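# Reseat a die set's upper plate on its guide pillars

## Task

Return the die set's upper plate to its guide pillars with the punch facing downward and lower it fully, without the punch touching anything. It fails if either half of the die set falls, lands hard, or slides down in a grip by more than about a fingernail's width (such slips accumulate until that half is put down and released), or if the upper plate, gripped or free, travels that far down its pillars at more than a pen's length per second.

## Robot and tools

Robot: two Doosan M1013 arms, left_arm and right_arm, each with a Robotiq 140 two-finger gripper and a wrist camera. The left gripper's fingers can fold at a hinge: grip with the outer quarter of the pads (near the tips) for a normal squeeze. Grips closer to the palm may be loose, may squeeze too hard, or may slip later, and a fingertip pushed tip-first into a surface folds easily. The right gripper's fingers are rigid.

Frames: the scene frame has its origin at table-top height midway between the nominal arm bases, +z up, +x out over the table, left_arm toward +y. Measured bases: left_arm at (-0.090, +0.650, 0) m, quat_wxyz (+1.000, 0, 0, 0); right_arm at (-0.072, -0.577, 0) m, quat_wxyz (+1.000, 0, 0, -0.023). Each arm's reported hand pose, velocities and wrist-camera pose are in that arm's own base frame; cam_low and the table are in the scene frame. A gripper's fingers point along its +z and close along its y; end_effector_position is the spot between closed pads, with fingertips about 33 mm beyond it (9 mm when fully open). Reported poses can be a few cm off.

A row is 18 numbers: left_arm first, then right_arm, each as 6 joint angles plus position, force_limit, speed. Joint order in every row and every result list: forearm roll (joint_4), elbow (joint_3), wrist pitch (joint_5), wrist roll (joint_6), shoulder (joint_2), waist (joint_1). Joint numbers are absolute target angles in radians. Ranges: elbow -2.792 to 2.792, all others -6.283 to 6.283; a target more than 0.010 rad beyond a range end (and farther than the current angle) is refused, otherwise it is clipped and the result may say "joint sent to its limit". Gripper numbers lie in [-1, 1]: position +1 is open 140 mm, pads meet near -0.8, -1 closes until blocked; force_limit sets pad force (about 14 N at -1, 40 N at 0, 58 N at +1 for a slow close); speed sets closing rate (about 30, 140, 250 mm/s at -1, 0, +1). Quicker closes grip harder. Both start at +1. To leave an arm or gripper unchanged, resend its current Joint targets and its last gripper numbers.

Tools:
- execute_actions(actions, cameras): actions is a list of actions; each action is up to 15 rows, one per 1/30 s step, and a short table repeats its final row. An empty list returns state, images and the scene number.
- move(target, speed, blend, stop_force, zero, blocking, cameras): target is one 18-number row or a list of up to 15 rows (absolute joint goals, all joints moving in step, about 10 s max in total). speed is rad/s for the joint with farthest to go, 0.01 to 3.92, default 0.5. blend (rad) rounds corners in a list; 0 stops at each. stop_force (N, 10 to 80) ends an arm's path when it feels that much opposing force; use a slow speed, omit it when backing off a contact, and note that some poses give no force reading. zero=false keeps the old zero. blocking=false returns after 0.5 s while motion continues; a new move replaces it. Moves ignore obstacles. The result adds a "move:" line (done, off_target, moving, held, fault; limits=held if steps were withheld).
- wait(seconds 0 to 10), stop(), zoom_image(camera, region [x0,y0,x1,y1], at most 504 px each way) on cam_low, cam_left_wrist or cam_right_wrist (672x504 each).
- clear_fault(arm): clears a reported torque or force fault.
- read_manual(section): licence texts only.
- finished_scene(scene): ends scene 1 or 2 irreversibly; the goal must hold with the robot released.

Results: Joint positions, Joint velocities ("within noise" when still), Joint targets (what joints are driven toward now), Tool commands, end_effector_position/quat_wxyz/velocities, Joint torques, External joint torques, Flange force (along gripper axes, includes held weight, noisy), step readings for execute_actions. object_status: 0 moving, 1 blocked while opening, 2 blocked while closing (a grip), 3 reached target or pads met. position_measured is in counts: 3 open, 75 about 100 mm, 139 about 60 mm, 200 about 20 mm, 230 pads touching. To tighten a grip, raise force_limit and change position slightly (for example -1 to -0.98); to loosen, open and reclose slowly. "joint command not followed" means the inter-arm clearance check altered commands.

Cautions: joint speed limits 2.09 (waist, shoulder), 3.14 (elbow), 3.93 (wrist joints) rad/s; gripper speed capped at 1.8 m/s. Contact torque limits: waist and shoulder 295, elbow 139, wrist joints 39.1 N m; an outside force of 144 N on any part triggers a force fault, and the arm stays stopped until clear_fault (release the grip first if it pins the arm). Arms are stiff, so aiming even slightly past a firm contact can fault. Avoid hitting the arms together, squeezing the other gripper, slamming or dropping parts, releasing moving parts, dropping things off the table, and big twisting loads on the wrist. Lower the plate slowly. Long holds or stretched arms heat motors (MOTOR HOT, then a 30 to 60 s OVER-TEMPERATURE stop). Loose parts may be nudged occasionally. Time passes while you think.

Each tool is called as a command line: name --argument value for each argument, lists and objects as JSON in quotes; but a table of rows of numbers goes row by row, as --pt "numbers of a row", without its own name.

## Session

execute_actions --actions '[]'

Scene clock: 0.00 s.
left_arm: end_effector_position=(+0.3514, +0.2288, +0.2243) position_measured=3 object_status=3 end_effector_quat_wxyz=(-0.479, +0.550, +0.679, -0.087) | right_arm: end_effector_position=(+1.0662, -0.2083, +0.1012) position_measured=3 object_status=3 end_effector_quat_wxyz=(+0.044, +0.223, +0.974, -0.005)
Joint names: [forearm roll, elbow, wrist pitch, wrist roll, shoulder, waist]
Joint positions: left_arm=[0.513 1.97 1.793 -0.244 0.278 0.097] | right_arm=[-0.01 0.768 1.337 -1.341 0.949 -0.222]
Joint velocities: within noise
Joint torques (N m): no reading
External joint torques (N m): no reading
Flange force (N): no reading
Joint targets: left_arm=[0.513 1.970 1.793 -0.244 0.278 0.097] | right_arm=[-0.010 0.768 1.337 -1.341 0.949 -0.222]
Tool commands: left_gripper/position=+1.0 left_gripper/force_limit=+1.0 left_gripper/speed=+1.0 right_gripper/position=+1.0 right_gripper/force_limit=+1.0 right_gripper/speed=+1.0

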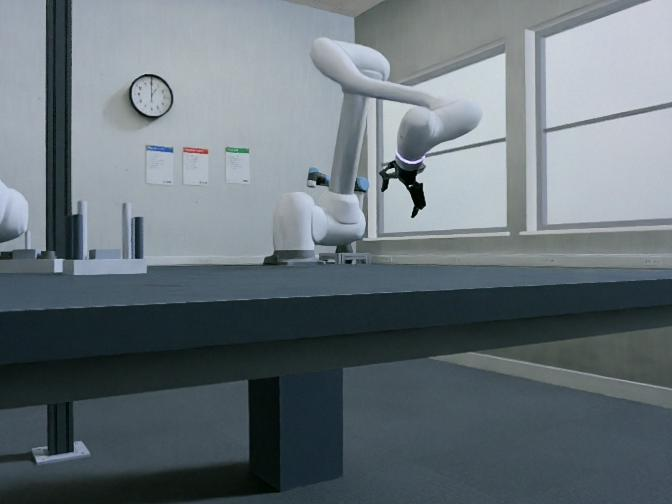

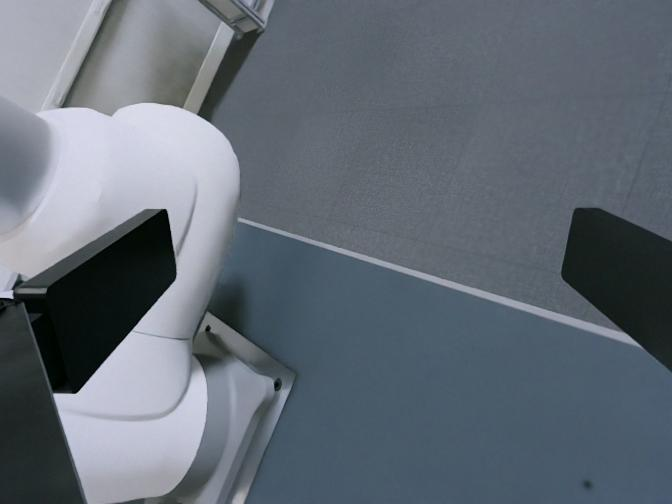

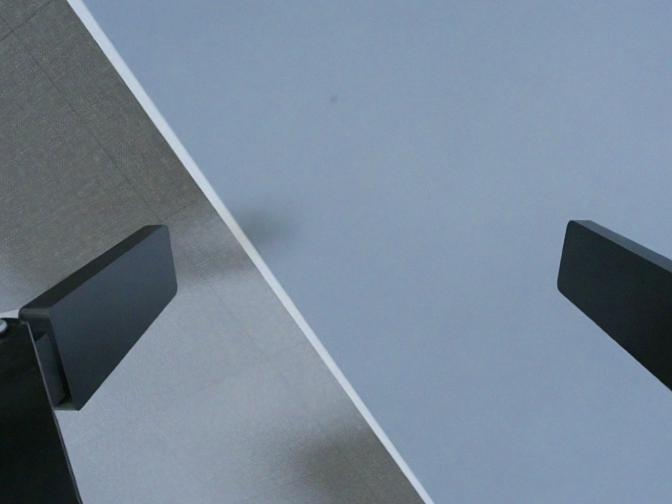

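move --target '[0.513,1.970,1.793,-0.244,0.278,0.097,1,1,1,0,1.5262,1.5383,-0.3501,0.0771,0.7689,1,1,1]' --speed 0.7 --cameras '["cam_right_wrist"]'

zoom_image --camera "cam_right_wrist" --region '[170, 0, 506, 252]'

zoom_image --camera "cam_right_wrist" --region '[170, 252, 506, 504]'

Scene clock: 28.77 s.
left_arm: end_effector_position=(+0.3511, +0.2288, +0.2241) position_measured=3 object_status=3 end_effector_quat_wxyz=(-0.480, +0.549, +0.679, -0.088) | right_arm: end_effector_position=(+0.4119, +0.4465, +0.4199) position_measured=3 object_status=3 end_effector_quat_wxyz=(+0.000, +0.224, +0.975, +0.000)
Joint names: [forearm roll, elbow, wrist pitch, wrist roll, shoulder, waist]
Joint positions: left_arm=[0.513 1.97 1.793 -0.244 0.278 0.097] | right_arm=[0 1.526 1.538 -0.35 0.077 0.769]
Joint torques (N m): left_arm=[3.85 -33.18 2.29 -0.11 -65.51 -0.52] | right_arm=[3.91 -41.24 -0.01 -0.28 -50.87 -0.51]
External joint torques (N m): left_arm=[0.13 0.96 -0.21 0.08 4.67 0.59] | right_arm=[0.46 -0.78 0.03 0.28 0.62 0.72]
Flange force (N): left_arm=[-1.4 7.6 0.8] | right_arm=[0.9 2.8 -1.4]
Joint targets: left_arm=[0.513 1.970 1.793 -0.244 0.278 0.097] | right_arm=[0.000 1.526 1.538 -0.350 0.077 0.769]
move: done
Images, in order (width x height): cam_right_wrist 672x504.

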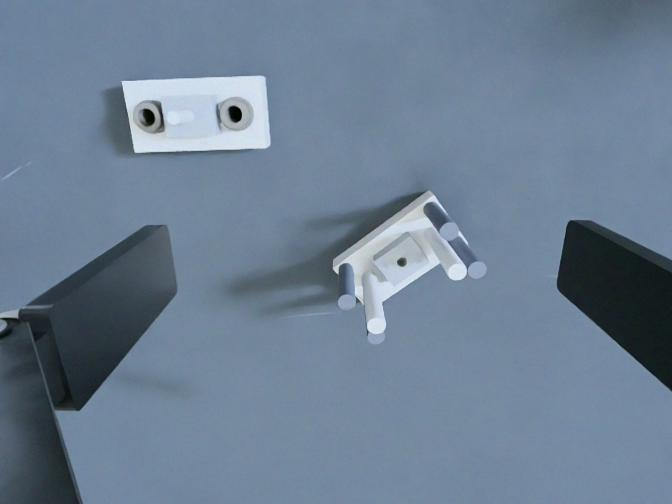

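Scaled by 1.500 from the camera's 672x504 image, which has a finer 960x720 frame.

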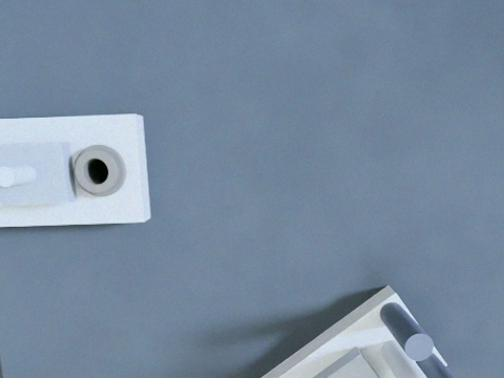

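Scaled by 1.500 from the camera's 672x504 image, which has a finer 960x720 frame.

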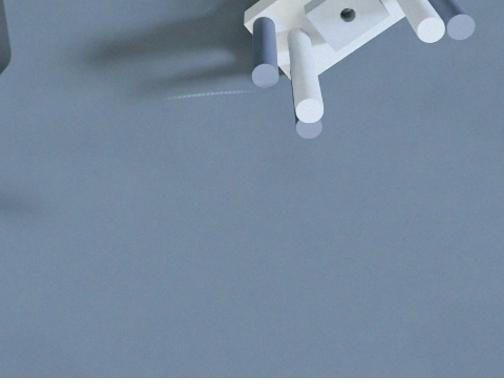

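zoom_image --camera "cam_right_wrist" --region '[340, 240, 480, 345]'

zoom_image --camera "cam_right_wrist" --region '[115, 65, 275, 165]'

Scaled by 3.600 from the camera's 672x504 image, which has a finer 960x720 frame.

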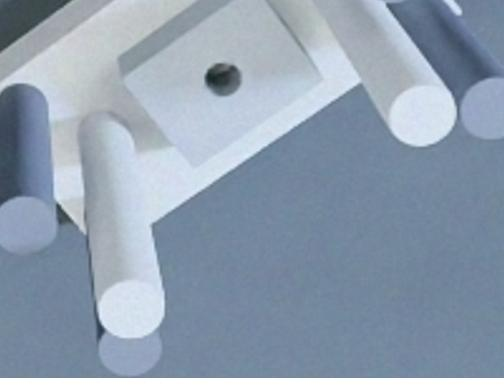

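Scaled by 3.150 from the camera's 672x504 image, which has a finer 960x720 frame.

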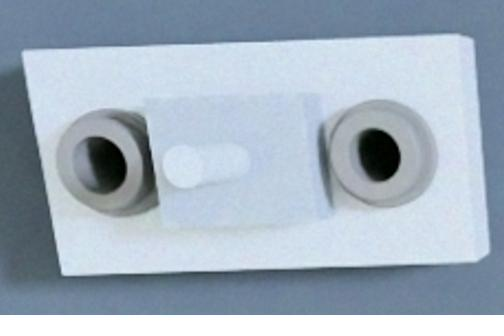

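move --pt "0 1.3 1.45 -0.3 0.4 -0.4 1 1 0.5 -0.010 0.9 1.337 -1.341 0.75 -0.222 1 1 1" --pt "0 0.9066 1.4187 -0.7781 0.8163 -1.2755 1 1 0.5 -0.010 0.9 1.337 -1.341 0.75 -0.222 1 1 1" --speed 0.7 --blend '[0.1,0]' --cameras '["cam_left_wrist"]'

zoom_image --camera "cam_left_wrist" --region '[240, 0, 500, 300]'

Scene clock: 96.70 s.
left_arm: end_effector_position=(+0.3256, -0.9507, +0.1599) position_measured=3 object_status=3 end_effector_quat_wxyz=(+0.000, +0.859, +0.511, +0.000) | right_arm: end_effector_position=(+1.0126, -0.1965, +0.2334) position_measured=3 object_status=3 end_effector_quat_wxyz=(+0.077, +0.223, +0.972, -0.005)
Joint names: [forearm roll, elbow, wrist pitch, wrist roll, shoulder, waist]
Joint positions: left_arm=[0 0.907 1.419 -0.778 0.816 -1.275] | right_arm=[-0.01 0.9 1.337 -1.341 0.75 -0.222]
Joint torques (N m): left_arm=[4.21 -43.08 0.19 -0.06 -124.12 -0.48] | right_arm=[3.88 -41.31 -0.35 -0.25 -114.43 -0.7]
External joint torques (N m): left_arm=[0.07 1.63 -0.17 0.06 7.33 0.21] | right_arm=[0.38 -0.7 -0.02 0.25 2.14 0.66]
Flange force (N): left_arm=[-5.6 6.5 4.6] | right_arm=[-6.5 2.6 0.4]
Joint targets: left_arm=[0.000 0.907 1.419 -0.778 0.816 -1.275] | right_arm=[-0.010 0.900 1.337 -1.341 0.750 -0.222]
move: done
Images, in order (width x height): cam_left_wrist 672x504.

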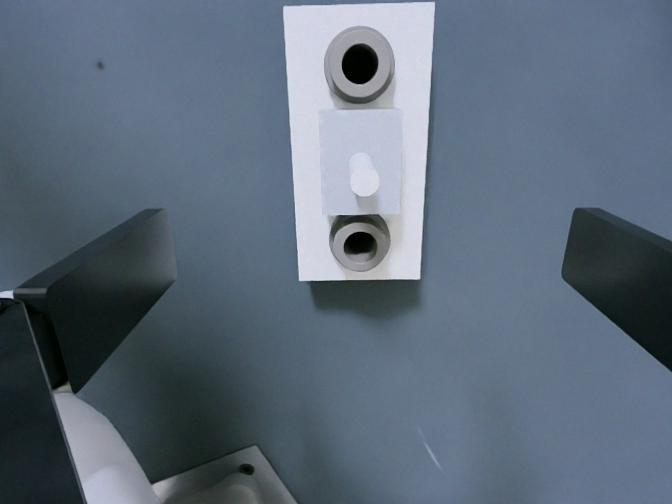

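Scaled by 1.680 from the camera's 672x504 image, which has a finer 960x720 frame.

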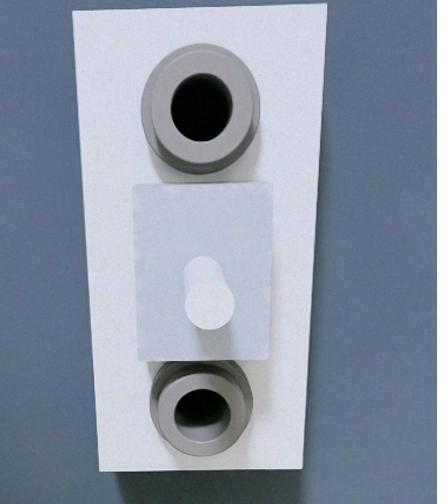

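move --pt "0 0.9058 1.4191 -0.8091 0.8167 -1.2841 1 1 0.5 -0.010 0.9 1.337 -1.341 0.75 -0.222 1 1 1" --pt "0 1.0247 1.2441 -0.8091 0.8728 -1.2841 1 1 -1 -0.010 0.9 1.337 -1.341 0.75 -0.222 1 1 1" --pt "0 1.0247 1.2441 -0.8091 0.8728 -1.2841 -1 1 -1 -0.010 0.9 1.337 -1.341 0.75 -0.222 1 1 1" --speed 0.3 --cameras '["cam_left_wrist"]'

wait --seconds 0.6

Scene clock: 131.30 s.
left_arm: end_effector_position=(+0.3171, -0.9537, +0.0391) position_measured=110 object_status=0 end_effector_quat_wxyz=(+0.000, +0.854, +0.521, +0.000) | right_arm: end_effector_position=(+1.0126, -0.1965, +0.2334) position_measured=3 object_status=3 end_effector_quat_wxyz=(+0.077, +0.223, +0.972, -0.005)
Joint names: [forearm roll, elbow, wrist pitch, wrist roll, shoulder, waist]
Joint positions: left_arm=[0 1.025 1.244 -0.809 0.873 -1.284] | right_arm=[-0.01 0.9 1.337 -1.341 0.75 -0.222]
Joint torques (N m): left_arm=[3.61 -30.59 -0.74 -0.33 -103.03 0.62] | right_arm=[3.78 -41.6 -0.36 -0.31 -114.17 -1.45]
External joint torques (N m): left_arm=[0.53 -9.42 0.76 0.33 -16.79 -0.74] | right_arm=[0.51 -0.74 -0.02 0.32 0.9 1.46]
Flange force (N): left_arm=[-2.5 1.9 -18.2] | right_arm=[-4.0 2.9 -0.3]
Joint targets: left_arm=[0.000 1.025 1.244 -0.809 0.873 -1.284] | right_arm=[-0.010 0.900 1.337 -1.341 0.750 -0.222]
move: done
Images, in order (width x height): cam_left_wrist 672x504.

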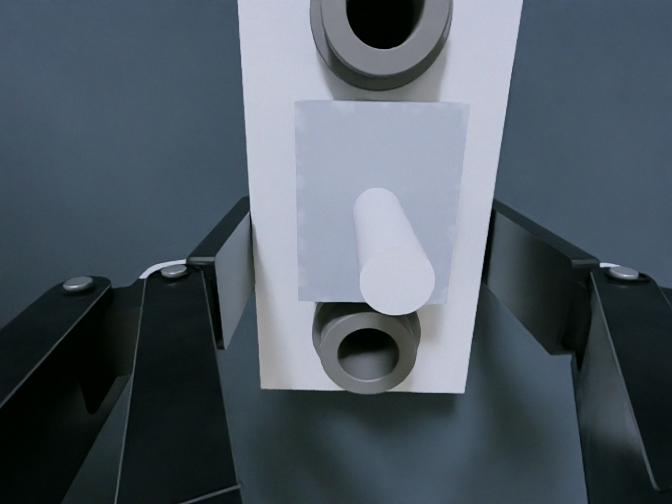

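Scene clock: 131.90 s.
left_arm: end_effector_position=(+0.3171, -0.9537, +0.0391) position_measured=110 object_status=2 end_effector_quat_wxyz=(+0.000, +0.854, +0.521, +0.000) | right_arm: end_effector_position=(+1.0126, -0.1965, +0.2334) position_measured=3 object_status=3 end_effector_quat_wxyz=(+0.077, +0.223, +0.972, -0.005)
Joint names: [forearm roll, elbow, wrist pitch, wrist roll, shoulder, waist]
Joint positions: left_arm=[0 1.025 1.244 -0.809 0.873 -1.284] | right_arm=[-0.01 0.9 1.337 -1.341 0.75 -0.222]
Joint torques (N m): left_arm=[3.61 -30.53 -0.73 -0.34 -102.9 0.7] | right_arm=[3.88 -41.44 -0.43 -0.29 -113.85 -0.71]
External joint torques (N m): left_arm=[0.52 -9.45 0.75 0.34 -16.88 -0.7] | right_arm=[0.42 -1.06 0.05 0.29 0.25 0.32]
Flange force (N): left_arm=[-2.4 1.9 -18.2] | right_arm=[-4.3 1.7 -0.9]
Joint targets: left_arm=[0.000 1.025 1.244 -0.809 0.873 -1.284] | right_arm=[-0.010 0.900 1.337 -1.341 0.750 -0.222]
Tool commands: left_gripper/position=-1.0 left_gripper/force_limit=+1.0 left_gripper/speed=-1.0 right_gripper/position=+1.0 right_gripper/force_limit=+1.0 right_gripper/speed=+1.0
wait: 0.60 s; at rest by 0.17 s

move --pt "0 0.9723 1.3292 -0.8091 0.8401 -1.2841 -1 1 -1 -0.010 0.9 1.337 -1.341 0.75 -0.222 1 1 1" --pt "0 0.7714 1.5685 -0.8091 0.8017 -1.2841 -1 1 -1 -0.010 0.9 1.337 -1.341 0.75 -0.222 1 1 1" --pt "-1.8294 1.7323 1.1570 0.5822 0.3660 -0.4840 -1 1 -1 1.6414 1.9146 1.4772 -0.6475 0.3005 0.1632 1 1 1" --speed '[0.1,0.3,0.5]' --blend '[0.03,0.08,0]' --cameras '["all"]'

Scene clock: 157.17 s.
left_arm: end_effector_position=(+0.6399, -0.6300, +0.4500) position_measured=111 object_status=2 end_effector_quat_wxyz=(+0.500, +0.500, +0.500, -0.500) | right_arm: end_effector_position=(+0.6012, +0.4686, +0.4090) position_measured=3 object_status=3 end_effector_quat_wxyz=(+0.511, -0.488, -0.511, -0.488)
Joint names: [forearm roll, elbow, wrist pitch, wrist roll, shoulder, waist]
Joint positions: left_arm=[-1.829 1.732 1.157 0.582 0.366 -0.484] | right_arm=[1.641 1.915 1.477 -0.648 0.301 0.163]
Joint torques (N m): left_arm=[-7.84 -48.75 5.26 -0.07 -94 -0.54] | right_arm=[1.52 -35.71 1.57 -0.36 -68.51 -1.19]
External joint torques (N m): left_arm=[4.77 13.09 -3.74 0.07 20.96 0.61] | right_arm=[0.4 -0.67 0.06 0.36 1.85 1]
Flange force (N): left_arm=[23.7 4.3 1.5] | right_arm=[-0.8 3.7 2.5]
Joint targets: left_arm=[-1.829 1.732 1.157 0.582 0.366 -0.484] | right_arm=[1.641 1.915 1.477 -0.647 0.300 0.163]
move: done

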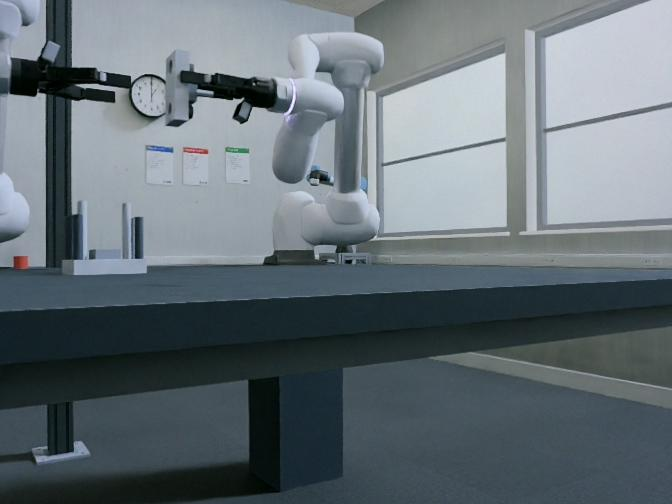

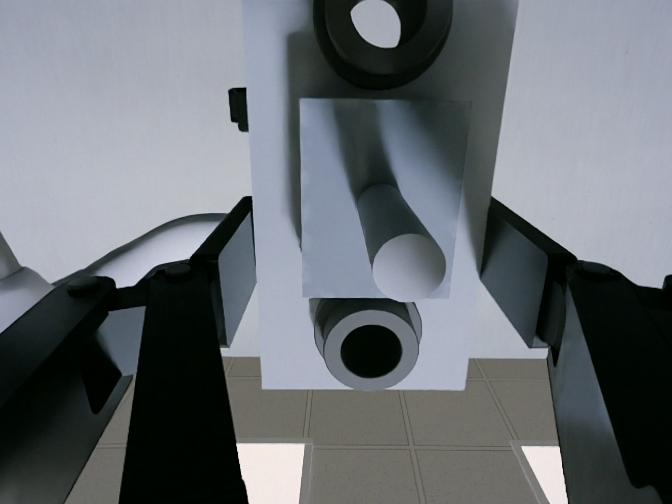

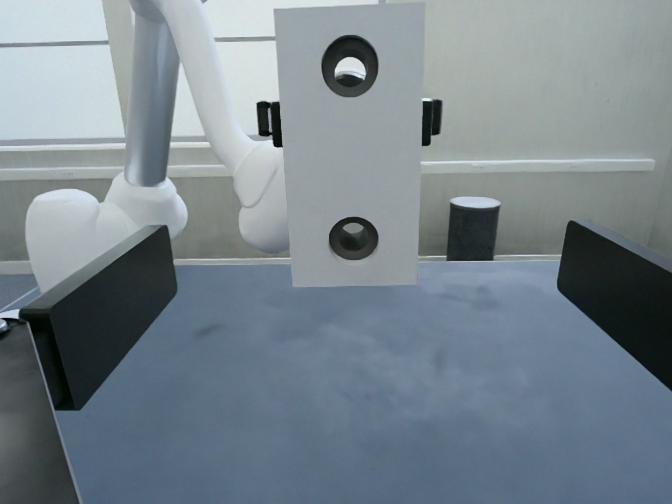

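move --pt "-1.8294 1.7323 1.1570 0.5822 0.3660 -0.4840 -1 1 -1 1.7237 1.8726 1.3655 -0.6472 0.3297 0.3013 1 1 -1" --pt "-1.8294 1.7323 1.1570 0.5822 0.3660 -0.4840 -1 1 -1 1.7495 1.8535 1.3295 -0.647 0.3430 0.3453 1 1 -1" --pt "-1.8294 1.7323 1.1570 0.5822 0.3660 -0.4840 -1 1 -1 1.7495 1.8535 1.3295 -0.647 0.3430 0.3453 -1 1 -1" --speed '[0.2,0.12,0.1]' --blend '[0.02,0,0]' --cameras '["cam_left_wrist","cam_right_wrist"]'

wait --seconds 1

Scene clock: 172.60 s.
left_arm: end_effector_position=(+0.6401, -0.6300, +0.4501) position_measured=111 object_status=2 end_effector_quat_wxyz=(+0.500, +0.500, +0.500, -0.500) | right_arm: end_effector_position=(+0.5955, +0.5886, +0.4090) position_measured=110 object_status=0 end_effector_quat_wxyz=(+0.511, -0.488, -0.511, -0.488)
Joint names: [forearm roll, elbow, wrist pitch, wrist roll, shoulder, waist]
Joint positions: left_arm=[-1.83 1.732 1.157 0.582 0.366 -0.484] | right_arm=[1.749 1.853 1.33 -0.647 0.343 0.345]
Joint torques (N m): left_arm=[-2.86 -42.38 12.67 -0.23 -95.76 -30.77] | right_arm=[7.2 -47.07 -5.48 0.54 -67.73 -5.39]
External joint torques (N m): left_arm=[-0.22 6.85 -11.16 0.23 23.27 30.63] | right_arm=[-5.68 9.57 7.16 -0.54 -5.06 5.45]
Flange force (N): left_arm=[20.8 32.4 -17.9] | right_arm=[-3.2 -23.0 -14.4]
Joint targets: left_arm=[-1.829 1.732 1.157 0.582 0.366 -0.484] | right_arm=[1.750 1.853 1.329 -0.647 0.343 0.345]
move: done
Images, in order (width x height): cam_left_wrist 672x504, cam_right_wrist 672x504.

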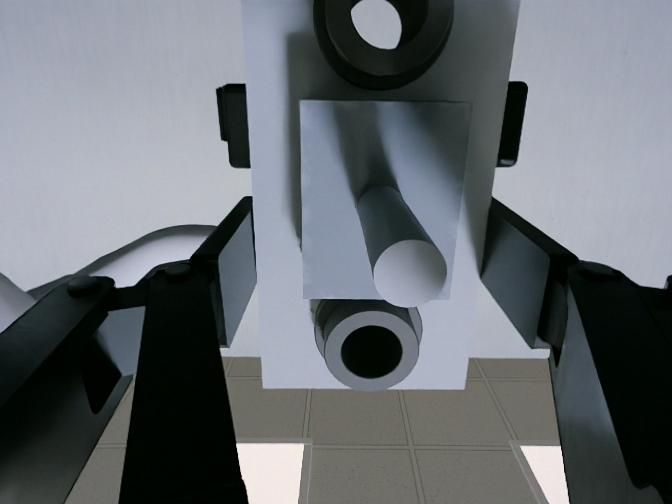

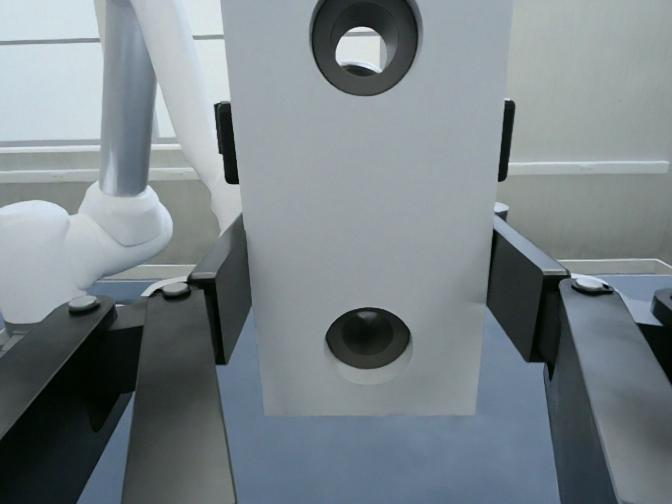

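Scene clock: 173.60 s.
left_arm: end_effector_position=(+0.6400, -0.6300, +0.4500) position_measured=111 object_status=2 end_effector_quat_wxyz=(+0.500, +0.500, +0.500, -0.500) | right_arm: end_effector_position=(+0.5956, +0.5886, +0.4090) position_measured=110 object_status=2 end_effector_quat_wxyz=(+0.511, -0.488, -0.511, -0.488)
Joint names: [forearm roll, elbow, wrist pitch, wrist roll, shoulder, waist]
Joint positions: left_arm=[-1.829 1.732 1.157 0.582 0.366 -0.484] | right_arm=[1.749 1.853 1.33 -0.647 0.343 0.345]
Joint torques (N m): left_arm=[-2.5 -41.88 13.02 -0.23 -95.5 -32.54] | right_arm=[7.51 -48.19 -5.7 0.56 -67.37 -5.51]
External joint torques (N m): left_arm=[-0.58 6.21 -11.5 0.23 22.37 32.61] | right_arm=[-5.98 10.83 7.37 -0.56 -4.96 5.44]
Flange force (N): left_arm=[19.7 33.4 -19.8] | right_arm=[-4.2 -25.0 -15.7]
Joint targets: left_arm=[-1.829 1.732 1.157 0.582 0.366 -0.484] | right_arm=[1.750 1.853 1.329 -0.647 0.343 0.345]
Tool commands: left_gripper/position=-1.0 left_gripper/force_limit=+1.0 left_gripper/speed=-1.0 right_gripper/position=-1.0 right_gripper/force_limit=+1.0 right_gripper/speed=-1.0
wait: 1.00 s; at rest by 0.17 s

move --pt "-1.8294 1.7323 1.1570 0.5822 0.3660 -0.4840 1 1 -0.7 1.7495 1.8535 1.3295 -0.647 0.3430 0.3453 -1 1 -1" --pt "-1.7290 1.8263 1.3222 0.5755 0.3001 -0.2937 1 1 -0.7 1.7495 1.8535 1.3295 -0.647 0.3430 0.3453 -1 1 -1" --pt "-1.8719 2.0001 1.3850 1.0344 0.5767 -0.3523 1 1 -0.7 0 1.4094 1.4405 -2.701 0.2797 0.6293 -1 1 -1" --speed '[0.2,0.25,0.5]' --blend '[0,0,0]'

move --target '[-1.8719,2.0001,1.3850,1.0344,0.5767,-0.3523,1,1,-0.7,0,1.5232,1.3024,-2.701,0.3040,0.6293,-1,1,-1]' --speed 0.2 --cameras '["all"]'

zoom_image --camera "cam_low" --region '[30, 130, 190, 290]'

zoom_image --camera "cam_left_wrist" --region '[200, 50, 500, 275]'

zoom_image --camera "cam_right_wrist" --region '[300, 0, 420, 110]'

Scene clock: 242.03 s.
left_arm: end_effector_position=(+0.6100, -0.5200, +0.2000) position_measured=3 object_status=3 end_effector_quat_wxyz=(+0.500, +0.500, +0.500, -0.500) | right_arm: end_effector_position=(+0.5700, +0.4577, +0.3500) position_measured=110 object_status=2 end_effector_quat_wxyz=(-0.006, +0.771, -0.637, +0.001)
Joint names: [forearm roll, elbow, wrist pitch, wrist roll, shoulder, waist]
Joint positions: left_arm=[-1.872 2 1.385 1.034 0.577 -0.352] | right_arm=[0 1.409 1.441 -2.701 0.28 0.629]
Joint torques (N m): left_arm=[-2.13 -20.33 2.57 -0.06 -81.74 -0.6] | right_arm=[3.48 -50.74 0.01 -0.41 -85.37 -1.16]
External joint torques (N m): left_arm=[0.07 0.37 -0.23 0.06 5.21 0.18] | right_arm=[0.77 8.88 -0.02 0.41 14.55 1]
Flange force (N): left_arm=[7.8 4.1 1.1] | right_arm=[-3.9 -3.2 16.7]
Joint targets: left_arm=[-1.872 2.000 1.385 1.034 0.577 -0.352] | right_arm=[0.000 1.409 1.440 -2.701 0.280 0.629]
move: done

Scene clock: 243.03 s.
left_arm: end_effector_position=(+0.6100, -0.5200, +0.2000) position_measured=3 object_status=3 end_effector_quat_wxyz=(+0.500, +0.500, +0.500, -0.500) | right_arm: end_effector_position=(+0.5701, +0.4577, +0.2697) position_measured=110 object_status=2 end_effector_quat_wxyz=(-0.006, +0.771, -0.637, +0.001)
Joint names: [forearm roll, elbow, wrist pitch, wrist roll, shoulder, waist]
Joint positions: left_arm=[-1.872 2 1.385 1.034 0.577 -0.352] | right_arm=[0 1.523 1.302 -2.701 0.304 0.629]
Joint torques (N m): left_arm=[-2.11 -20.35 2.57 -0.09 -82.04 -0.37] | right_arm=[3.44 -49.2 0.1 -0.21 -85.7 -0.92]
External joint torques (N m): left_arm=[0.04 0.29 -0.22 0.09 4.95 0.47] | right_arm=[0.71 8.46 -0.11 0.2 13.45 1.25]
Flange force (N): left_arm=[7.5 4.1 0.7] | right_arm=[-3.2 -1.8 16.7]
Joint targets: left_arm=[-1.872 2.000 1.385 1.034 0.577 -0.352] | right_arm=[0.000 1.523 1.302 -2.701 0.304 0.629]
move: done

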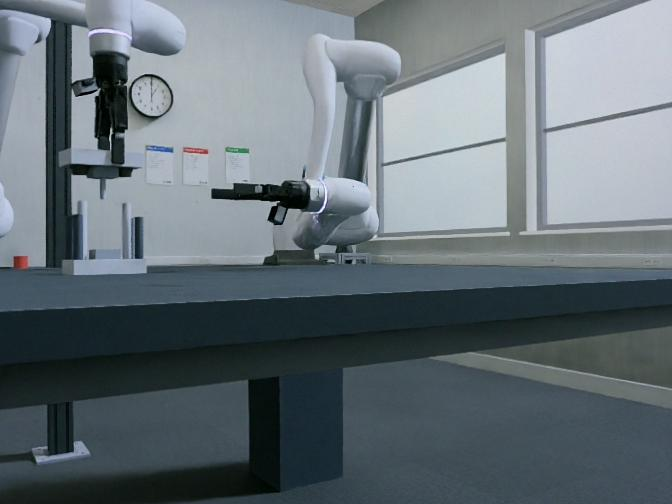

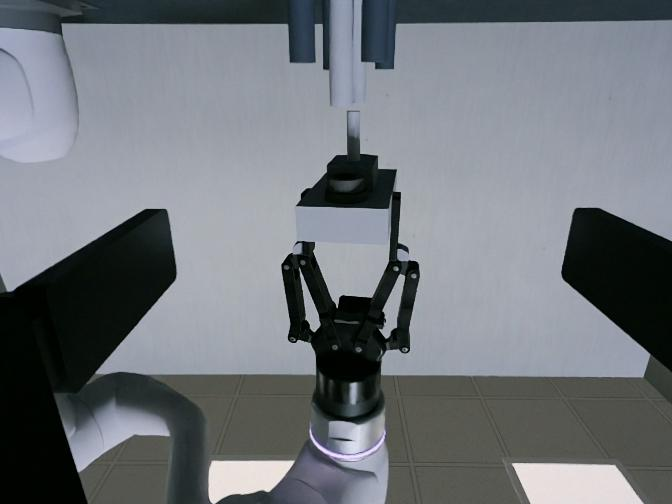

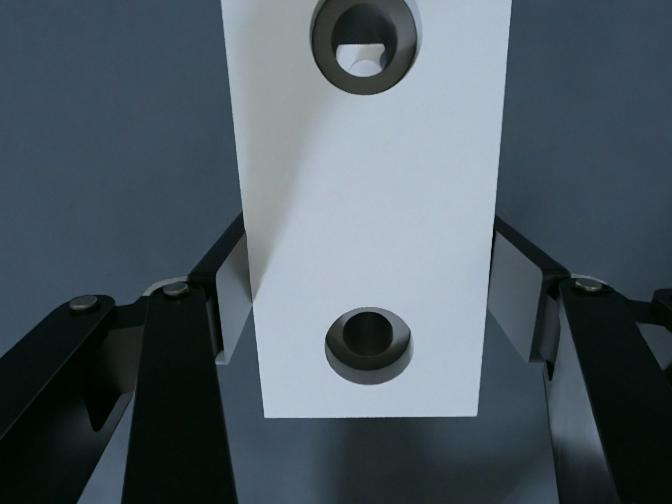

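Scaled by 3.150 from the camera's 672x504 image, which has a finer 960x720 frame.

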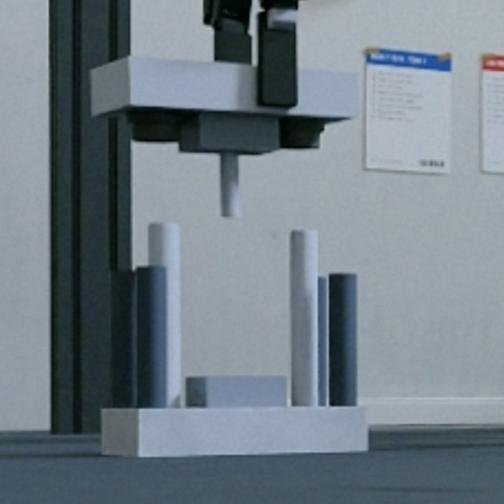

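Scaled by 1.680 from the camera's 672x504 image, which has a finer 960x720 frame.

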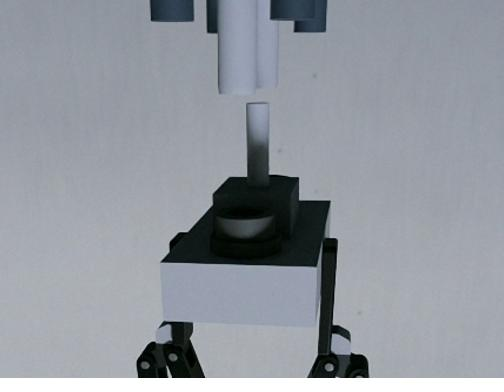

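Scaled by 4.200 from the camera's 672x504 image, which has a finer 960x720 frame.

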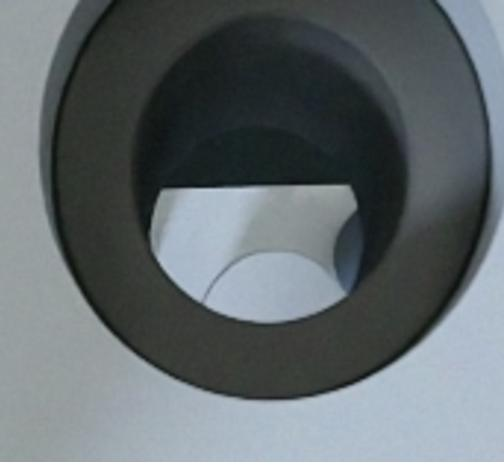

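move --target '[-1.8719,2.0001,1.3850,1.0344,0.5767,-0.3523,1,1,-0.7,0,1.5875,1.2165,-2.6714,0.3256,0.6378,-1,1,-1]' --speed 0.15 --cameras '["all"]'

zoom_image --camera "cam_low" --region '[50, 150, 160, 250]'

zoom_image --camera "cam_left_wrist" --region '[280, 50, 430, 200]'

zoom_image --camera "cam_right_wrist" --region '[325, 10, 395, 80]'

Scene clock: 293.60 s.
left_arm: end_effector_position=(+0.6100, -0.5200, +0.2000) position_measured=3 object_status=3 end_effector_quat_wxyz=(+0.500, +0.500, +0.500, -0.500) | right_arm: end_effector_position=(+0.5650, +0.4617, +0.2197) position_measured=110 object_status=2 end_effector_quat_wxyz=(-0.006, +0.764, -0.645, +0.001)
Joint names: [forearm roll, elbow, wrist pitch, wrist roll, shoulder, waist]
Joint positions: left_arm=[-1.872 2 1.385 1.034 0.577 -0.352] | right_arm=[0 1.588 1.217 -2.671 0.326 0.638]
Joint torques (N m): left_arm=[-2.1 -20.35 2.59 -0.03 -81.7 -0.44] | right_arm=[3.34 -47.51 0.11 -0.18 -86.98 -0.81]
External joint torques (N m): left_arm=[0.03 0.37 -0.24 0.03 5.05 -0.02] | right_arm=[0.7 7.81 -0.12 0.18 13.6 1.11]
Flange force (N): left_arm=[7.5 3.9 1.4] | right_arm=[-3.6 -2.7 16.6]
Joint targets: left_arm=[-1.872 2.000 1.385 1.034 0.577 -0.352] | right_arm=[0.000 1.587 1.216 -2.671 0.326 0.638]
move: done

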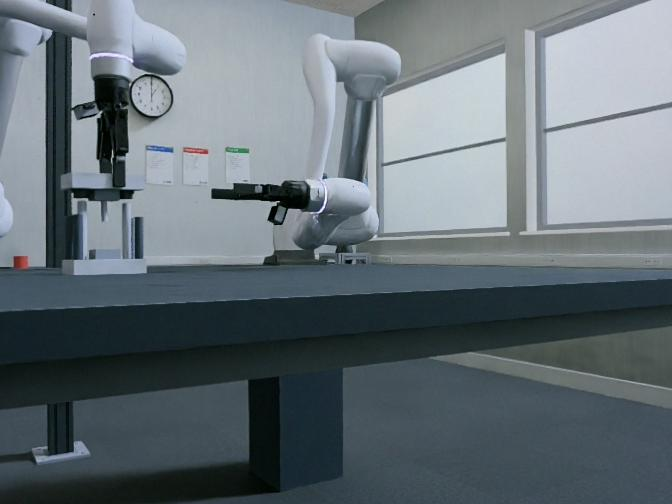

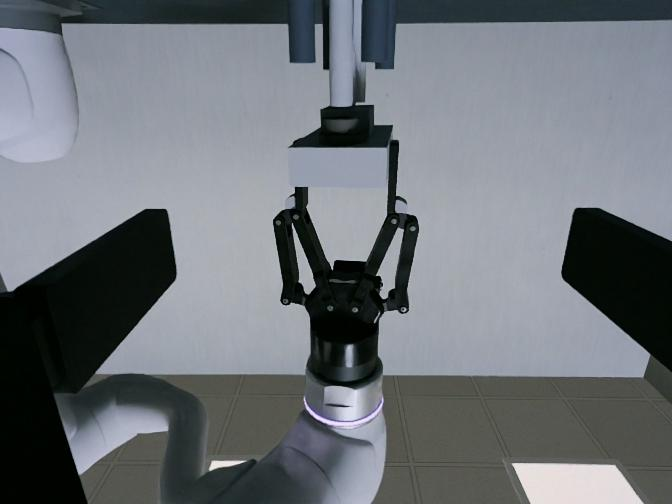

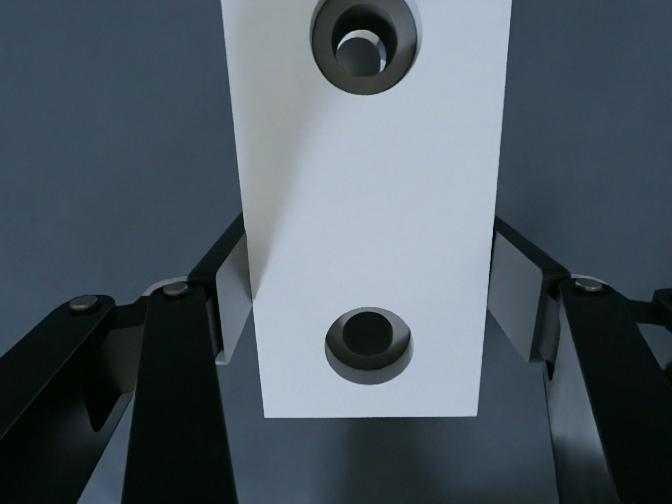

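Scaled by 4.582 from the camera's 672x504 image, which has a finer 960x720 frame.

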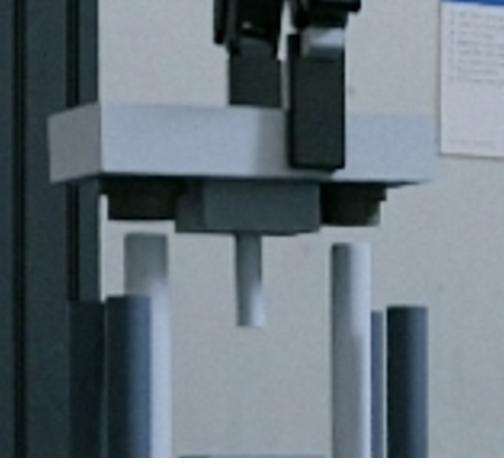

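Scaled by 3.360 from the camera's 672x504 image, which has a finer 960x720 frame.

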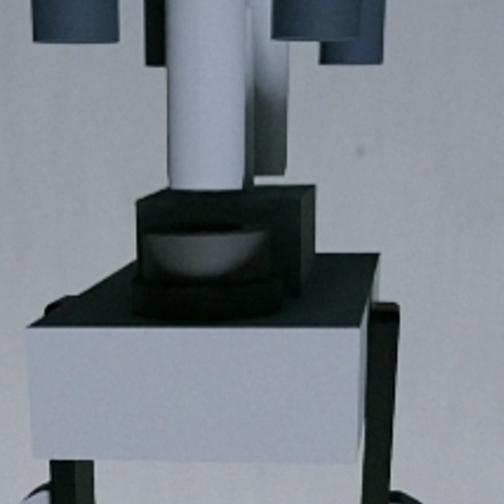

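Scaled by 7.200 from the camera's 672x504 image, which has a finer 960x720 frame.

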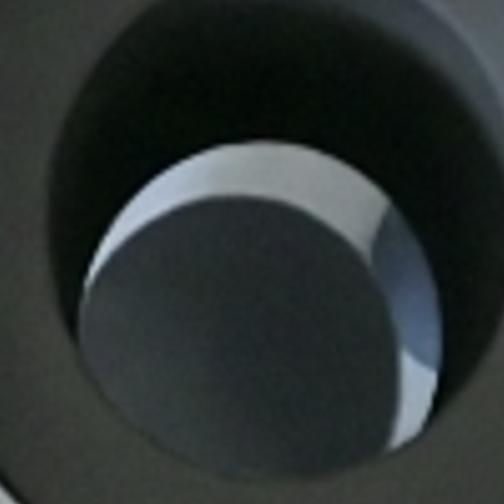

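move --target '[-1.8719,2.0001,1.3850,1.0344,0.5767,-0.3523,1,1,-0.7,-0.0142,1.5797,1.2257,-2.6584,0.3311,0.6460,-1,1,-1]' --speed 0.05

move --pt "-1.8719 2.0001 1.3850 1.0344 0.5767 -0.3523 1 1 -0.7 -0.0145 1.6127 1.1754 -2.6579 0.3484 0.6460 -1 1 -1" --pt "-1.8719 2.0001 1.3850 1.0344 0.5767 -0.3523 1 1 -0.7 -0.0149 1.6435 1.1251 -2.6571 0.3680 0.6460 -1 1 -1" --speed 0.04 --stop_force 12 --cameras '["all"]'

zoom_image --camera "cam_low" --region '[50, 150, 160, 250]'

zoom_image --camera "cam_left_wrist" --region '[280, 50, 430, 200]'

zoom_image --camera "cam_right_wrist" --region '[325, 10, 395, 80]'

Scene clock: 345.63 s.
left_arm: end_effector_position=(+0.6100, -0.5200, +0.2000) position_measured=3 object_status=3 end_effector_quat_wxyz=(+0.500, +0.500, +0.500, -0.500) | right_arm: end_effector_position=(+0.5650, +0.4636, +0.2199) position_measured=110 object_status=2 end_effector_quat_wxyz=(-0.001, +0.764, -0.645, +0.007)
Joint names: [forearm roll, elbow, wrist pitch, wrist roll, shoulder, waist]
Joint positions: left_arm=[-1.872 2 1.385 1.034 0.577 -0.352] | right_arm=[-0.014 1.58 1.226 -2.658 0.331 0.646]
Joint torques (N m): left_arm=[-2.12 -20.36 2.56 -0.08 -81.82 -0.46] | right_arm=[3.14 -47.8 0.17 -0.26 -87.82 -0.78]
External joint torques (N m): left_arm=[0.07 0.36 -0.22 0.08 4.99 0.22] | right_arm=[0.86 8.19 -0.16 0.26 14.29 0.87]
Flange force (N): left_arm=[7.5 3.9 1.0] | right_arm=[-3.8 -2.9 17.4]
Joint targets: left_arm=[-1.872 2.000 1.385 1.034 0.577 -0.352] | right_arm=[-0.014 1.580 1.226 -2.658 0.331 0.646]
move: done

Scene clock: 346.90 s.
left_arm: end_effector_position=(+0.6100, -0.5200, +0.2000) position_measured=3 object_status=3 end_effector_quat_wxyz=(+0.500, +0.500, +0.500, -0.500) | right_arm: end_effector_position=(+0.5652, +0.4639, +0.2037) position_measured=110 object_status=2 end_effector_quat_wxyz=(-0.001, +0.764, -0.645, +0.007)
Joint names: [forearm roll, elbow, wrist pitch, wrist roll, shoulder, waist]
Joint positions: left_arm=[-1.872 2 1.385 1.034 0.577 -0.352] | right_arm=[-0.014 1.598 1.198 -2.658 0.34 0.646]
Joint torques (N m): left_arm=[-2.12 -20.36 2.56 -0.06 -81.76 -0.41] | right_arm=[1.26 -37.7 0.59 0.02 -75.45 -6.69]
External joint torques (N m): left_arm=[0.06 0.31 -0.22 0.06 4.72 0.5] | right_arm=[2.69 -1.53 -0.58 -0.02 1.39 6.52]
Flange force (N): left_arm=[7.1 3.9 0.5] | right_arm=[-10.4 -0.2 0.0]
Joint targets: left_arm=[-1.872 2.000 1.385 1.034 0.577 -0.352] | right_arm=[-0.014 1.598 1.198 -2.658 0.340 0.646]
move: contact (right_arm); path passed 0 of 2 targets; right_arm: the wrist pitch is farthest, 0.073 rad from its target

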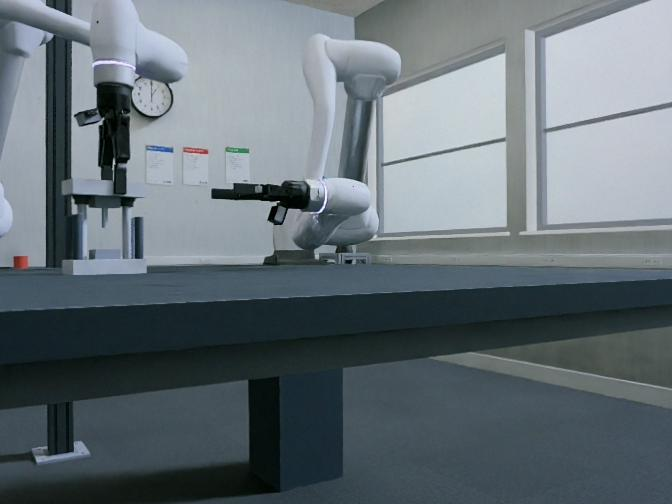

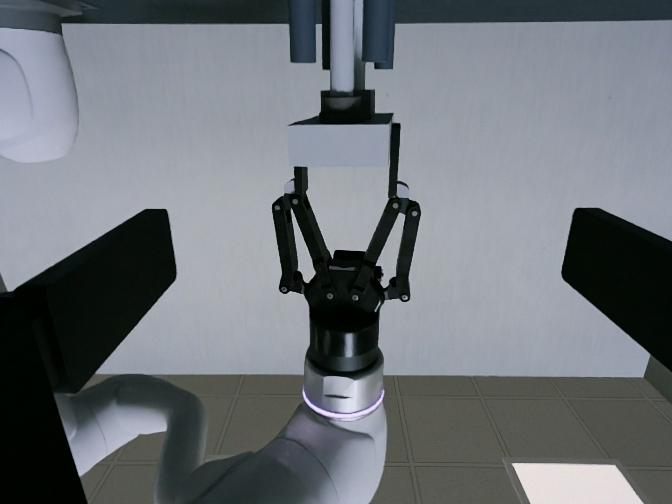

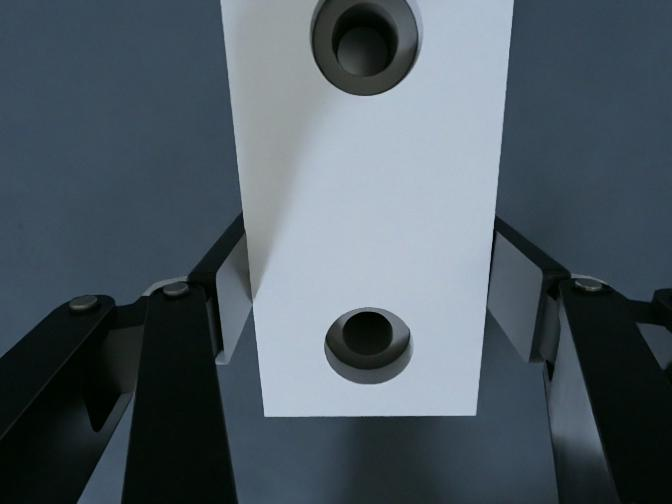

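Scaled by 4.582 from the camera's 672x504 image, which has a finer 960x720 frame.

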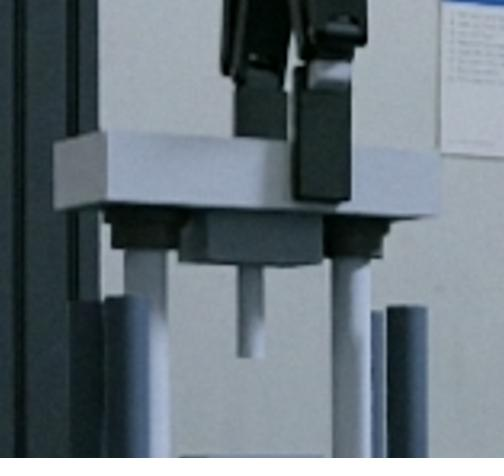

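Scaled by 3.360 from the camera's 672x504 image, which has a finer 960x720 frame.

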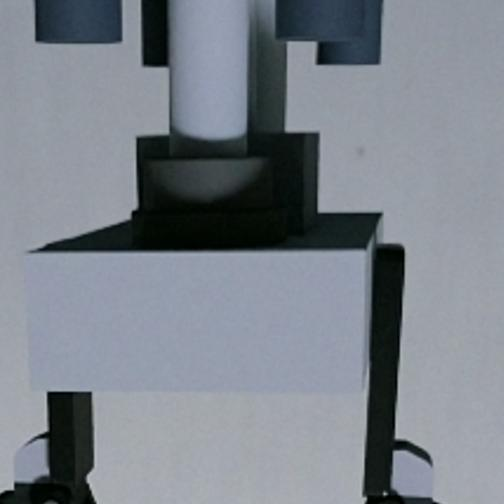

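Scaled by 7.200 from the camera's 672x504 image, which has a finer 960x720 frame.

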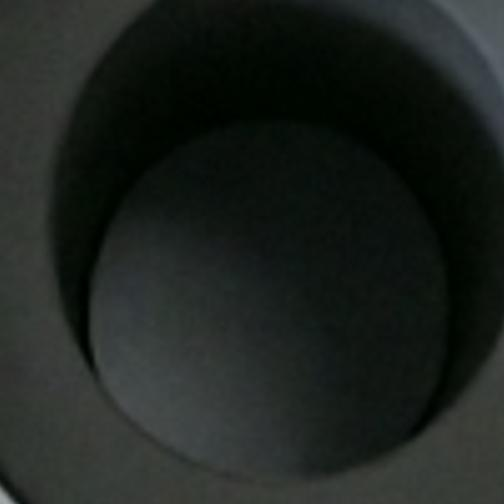

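move --target '[-1.8719,2.0001,1.3850,1.0344,0.5767,-0.3523,1,1,-0.7,-0.0143,1.5975,1.1984,-2.6574,0.3405,0.6467,-1,1,-1]' --speed 0.03

move --pt "-1.8719 2.0001 1.3850 1.0344 0.5767 -0.3523 1 1 -0.7 -0.0145 1.6123 1.1755 -2.6572 0.3487 0.6467 -1 1 -1" --pt "-1.8719 2.0001 1.3850 1.0344 0.5767 -0.3523 1 1 -0.7 -0.0149 1.6432 1.1250 -2.6564 0.3684 0.6467 -1 1 -1" --speed 0.03 --stop_force 20

Scene clock: 372.20 s.
left_arm: end_effector_position=(+0.6100, -0.5200, +0.2000) position_measured=3 object_status=3 end_effector_quat_wxyz=(+0.500, +0.500, +0.500, -0.500) | right_arm: end_effector_position=(+0.5649, +0.4641, +0.2037) position_measured=110 object_status=2 end_effector_quat_wxyz=(-0.001, +0.764, -0.645, +0.007)
Joint names: [forearm roll, elbow, wrist pitch, wrist roll, shoulder, waist]
Joint positions: left_arm=[-1.872 2 1.385 1.034 0.577 -0.352] | right_arm=[-0.014 1.597 1.198 -2.657 0.34 0.647]
Joint torques (N m): left_arm=[-2.13 -20.37 2.57 -0.06 -81.86 -0.59] | right_arm=[5.35 -36.69 1.81 0 -76.16 2.62]
External joint torques (N m): left_arm=[0.06 0.34 -0.23 0.07 4.94 0.52] | right_arm=[-1.41 -2.5 -1.8 0 2.27 -2.84]
Flange force (N): left_arm=[7.4 4.1 0.5] | right_arm=[-0.4 -8.4 1.7]
Joint targets: left_arm=[-1.872 2.000 1.385 1.034 0.577 -0.352] | right_arm=[-0.014 1.597 1.198 -2.657 0.341 0.647]
move: done

Scene clock: 372.87 s.
left_arm: end_effector_position=(+0.6100, -0.5200, +0.2000) position_measured=3 object_status=3 end_effector_quat_wxyz=(+0.500, +0.500, +0.500, -0.500) | right_arm: end_effector_position=(+0.5650, +0.4643, +0.2025) position_measured=110 object_status=2 end_effector_quat_wxyz=(-0.001, +0.764, -0.645, +0.007)
Joint names: [forearm roll, elbow, wrist pitch, wrist roll, shoulder, waist]
Joint positions: left_arm=[-1.872 2 1.385 1.034 0.577 -0.352] | right_arm=[-0.014 1.599 1.196 -2.657 0.341 0.647]
Joint torques (N m): left_arm=[-2.11 -20.41 2.58 -0.04 -81.92 -0.59] | right_arm=[4.69 -26.6 -0.31 0.35 -57.89 -0.66]
External joint torques (N m): left_arm=[0.05 0.39 -0.23 0.04 4.98 0.4] | right_arm=[-0.72 -12.63 0.32 -0.35 -16.42 1.05]
Flange force (N): left_arm=[7.4 4.0 0.7] | right_arm=[-1.7 -1.6 -24.0]
Joint targets: left_arm=[-1.872 2.000 1.385 1.034 0.577 -0.352] | right_arm=[-0.014 1.599 1.196 -2.657 0.341 0.647]
move: contact (right_arm); path passed 0 of 2 targets; right_arm: the wrist pitch is farthest, 0.071 rad from its target

move --target '[-1.8719,2.0001,1.3850,1.0344,0.5767,-0.3523,1,1,-0.7,-0.0229,1.5942,1.2037,-2.6504,0.3430,0.6508,-1,1,-1]' --speed 0.03

move --pt "-1.8719 2.0001 1.3850 1.0344 0.5767 -0.3523 1 1 -0.7 -0.0231 1.6088 1.1808 -2.6497 0.3513 0.6508 -1 1 -1" --pt "-1.8719 2.0001 1.3850 1.0344 0.5767 -0.3523 1 1 -0.7 -0.0237 1.6396 1.1305 -2.6485 0.3709 0.6508 -1 1 -1" --speed 0.03 --stop_force 25

Scene clock: 401.20 s.
left_arm: end_effector_position=(+0.6100, -0.5200, +0.2000) position_measured=3 object_status=3 end_effector_quat_wxyz=(+0.500, +0.500, +0.500, -0.500) | right_arm: end_effector_position=(+0.5647, +0.4644, +0.2035) position_measured=110 object_status=2 end_effector_quat_wxyz=(+0.002, +0.764, -0.645, +0.010)
Joint names: [forearm roll, elbow, wrist pitch, wrist roll, shoulder, waist]
Joint positions: left_arm=[-1.872 2 1.385 1.034 0.577 -0.352] | right_arm=[-0.023 1.594 1.204 -2.65 0.343 0.651]
Joint torques (N m): left_arm=[-2.13 -20.34 2.57 -0.06 -81.69 -0.47] | right_arm=[4.16 -53.72 1.4 -0.18 -98.96 0.09]
External joint torques (N m): left_arm=[0.07 0.29 -0.22 0.06 4.63 0.57] | right_arm=[-0.22 14.45 -1.38 0.18 24.44 -0.1]
Flange force (N): left_arm=[7.0 3.9 0.4] | right_arm=[-3.5 -4.4 32.5]
Joint targets: left_arm=[-1.872 2.000 1.385 1.034 0.577 -0.352] | right_arm=[-0.023 1.594 1.204 -2.650 0.343 0.651]
move: done

Scene clock: 401.83 s.
left_arm: end_effector_position=(+0.6100, -0.5200, +0.2000) position_measured=3 object_status=3 end_effector_quat_wxyz=(+0.500, +0.500, +0.500, -0.500) | right_arm: end_effector_position=(+0.5648, +0.4645, +0.2028) position_measured=110 object_status=2 end_effector_quat_wxyz=(+0.002, +0.764, -0.645, +0.011)
Joint names: [forearm roll, elbow, wrist pitch, wrist roll, shoulder, waist]
Joint positions: left_arm=[-1.872 2 1.385 1.034 0.577 -0.352] | right_arm=[-0.023 1.595 1.202 -2.65 0.344 0.651]
Joint torques (N m): left_arm=[-2.12 -20.41 2.55 -0.06 -81.83 -0.56] | right_arm=[4.24 -37.03 -4.45 -0.14 -63.38 -0.62]
External joint torques (N m): left_arm=[0.06 0.4 -0.22 0.06 5.01 0.72] | right_arm=[-0.33 -2.04 4.46 0.14 -10.45 0.42]
Flange force (N): left_arm=[7.5 4.2 0.2] | right_arm=[3.9 7.8 -15.8]
Joint targets: left_arm=[-1.872 2.000 1.385 1.034 0.577 -0.352] | right_arm=[-0.023 1.595 1.202 -2.650 0.344 0.651]
move: contact (right_arm); path passed 0 of 2 targets; right_arm: the wrist pitch is farthest, 0.072 rad from its target

move --pt "-1.8719 2.0001 1.3850 1.0344 0.5767 -0.3523 1 1 -0.7 -0.0231 1.6088 1.1808 -2.6497 0.3513 0.6508 -1 1 -1" --pt "-1.8719 2.0001 1.3850 1.0344 0.5767 -0.3523 1 1 -0.7 -0.0237 1.6396 1.1305 -2.6485 0.3709 0.6508 -1 1 -1" --speed 0.03 --stop_force 25

Scene clock: 411.97 s.
left_arm: end_effector_position=(+0.6100, -0.5200, +0.2000) position_measured=3 object_status=3 end_effector_quat_wxyz=(+0.500, +0.500, +0.500, -0.500) | right_arm: end_effector_position=(+0.5649, +0.4646, +0.2014) position_measured=110 object_status=2 end_effector_quat_wxyz=(+0.002, +0.764, -0.645, +0.011)
Joint names: [forearm roll, elbow, wrist pitch, wrist roll, shoulder, waist]
Joint positions: left_arm=[-1.872 2 1.385 1.034 0.577 -0.352] | right_arm=[-0.023 1.597 1.199 -2.65 0.344 0.651]
Joint torques (N m): left_arm=[-2.12 -20.27 2.55 -0.06 -81.88 -0.64] | right_arm=[3.56 -22.32 -6.13 0.35 -38.42 -3.65]
External joint torques (N m): left_arm=[0.06 0.28 -0.21 0.06 5.21 0.48] | right_arm=[0.38 -16.78 6.16 -0.35 -36.09 3.96]
Flange force (N): left_arm=[7.8 4.4 0.7] | right_arm=[4.1 14.9 -50.0]
Joint targets: left_arm=[-1.872 2.000 1.385 1.034 0.577 -0.352] | right_arm=[-0.023 1.597 1.199 -2.650 0.344 0.651]
move: contact (right_arm); path passed 0 of 2 targets; right_arm: the wrist pitch is farthest, 0.069 rad from its target


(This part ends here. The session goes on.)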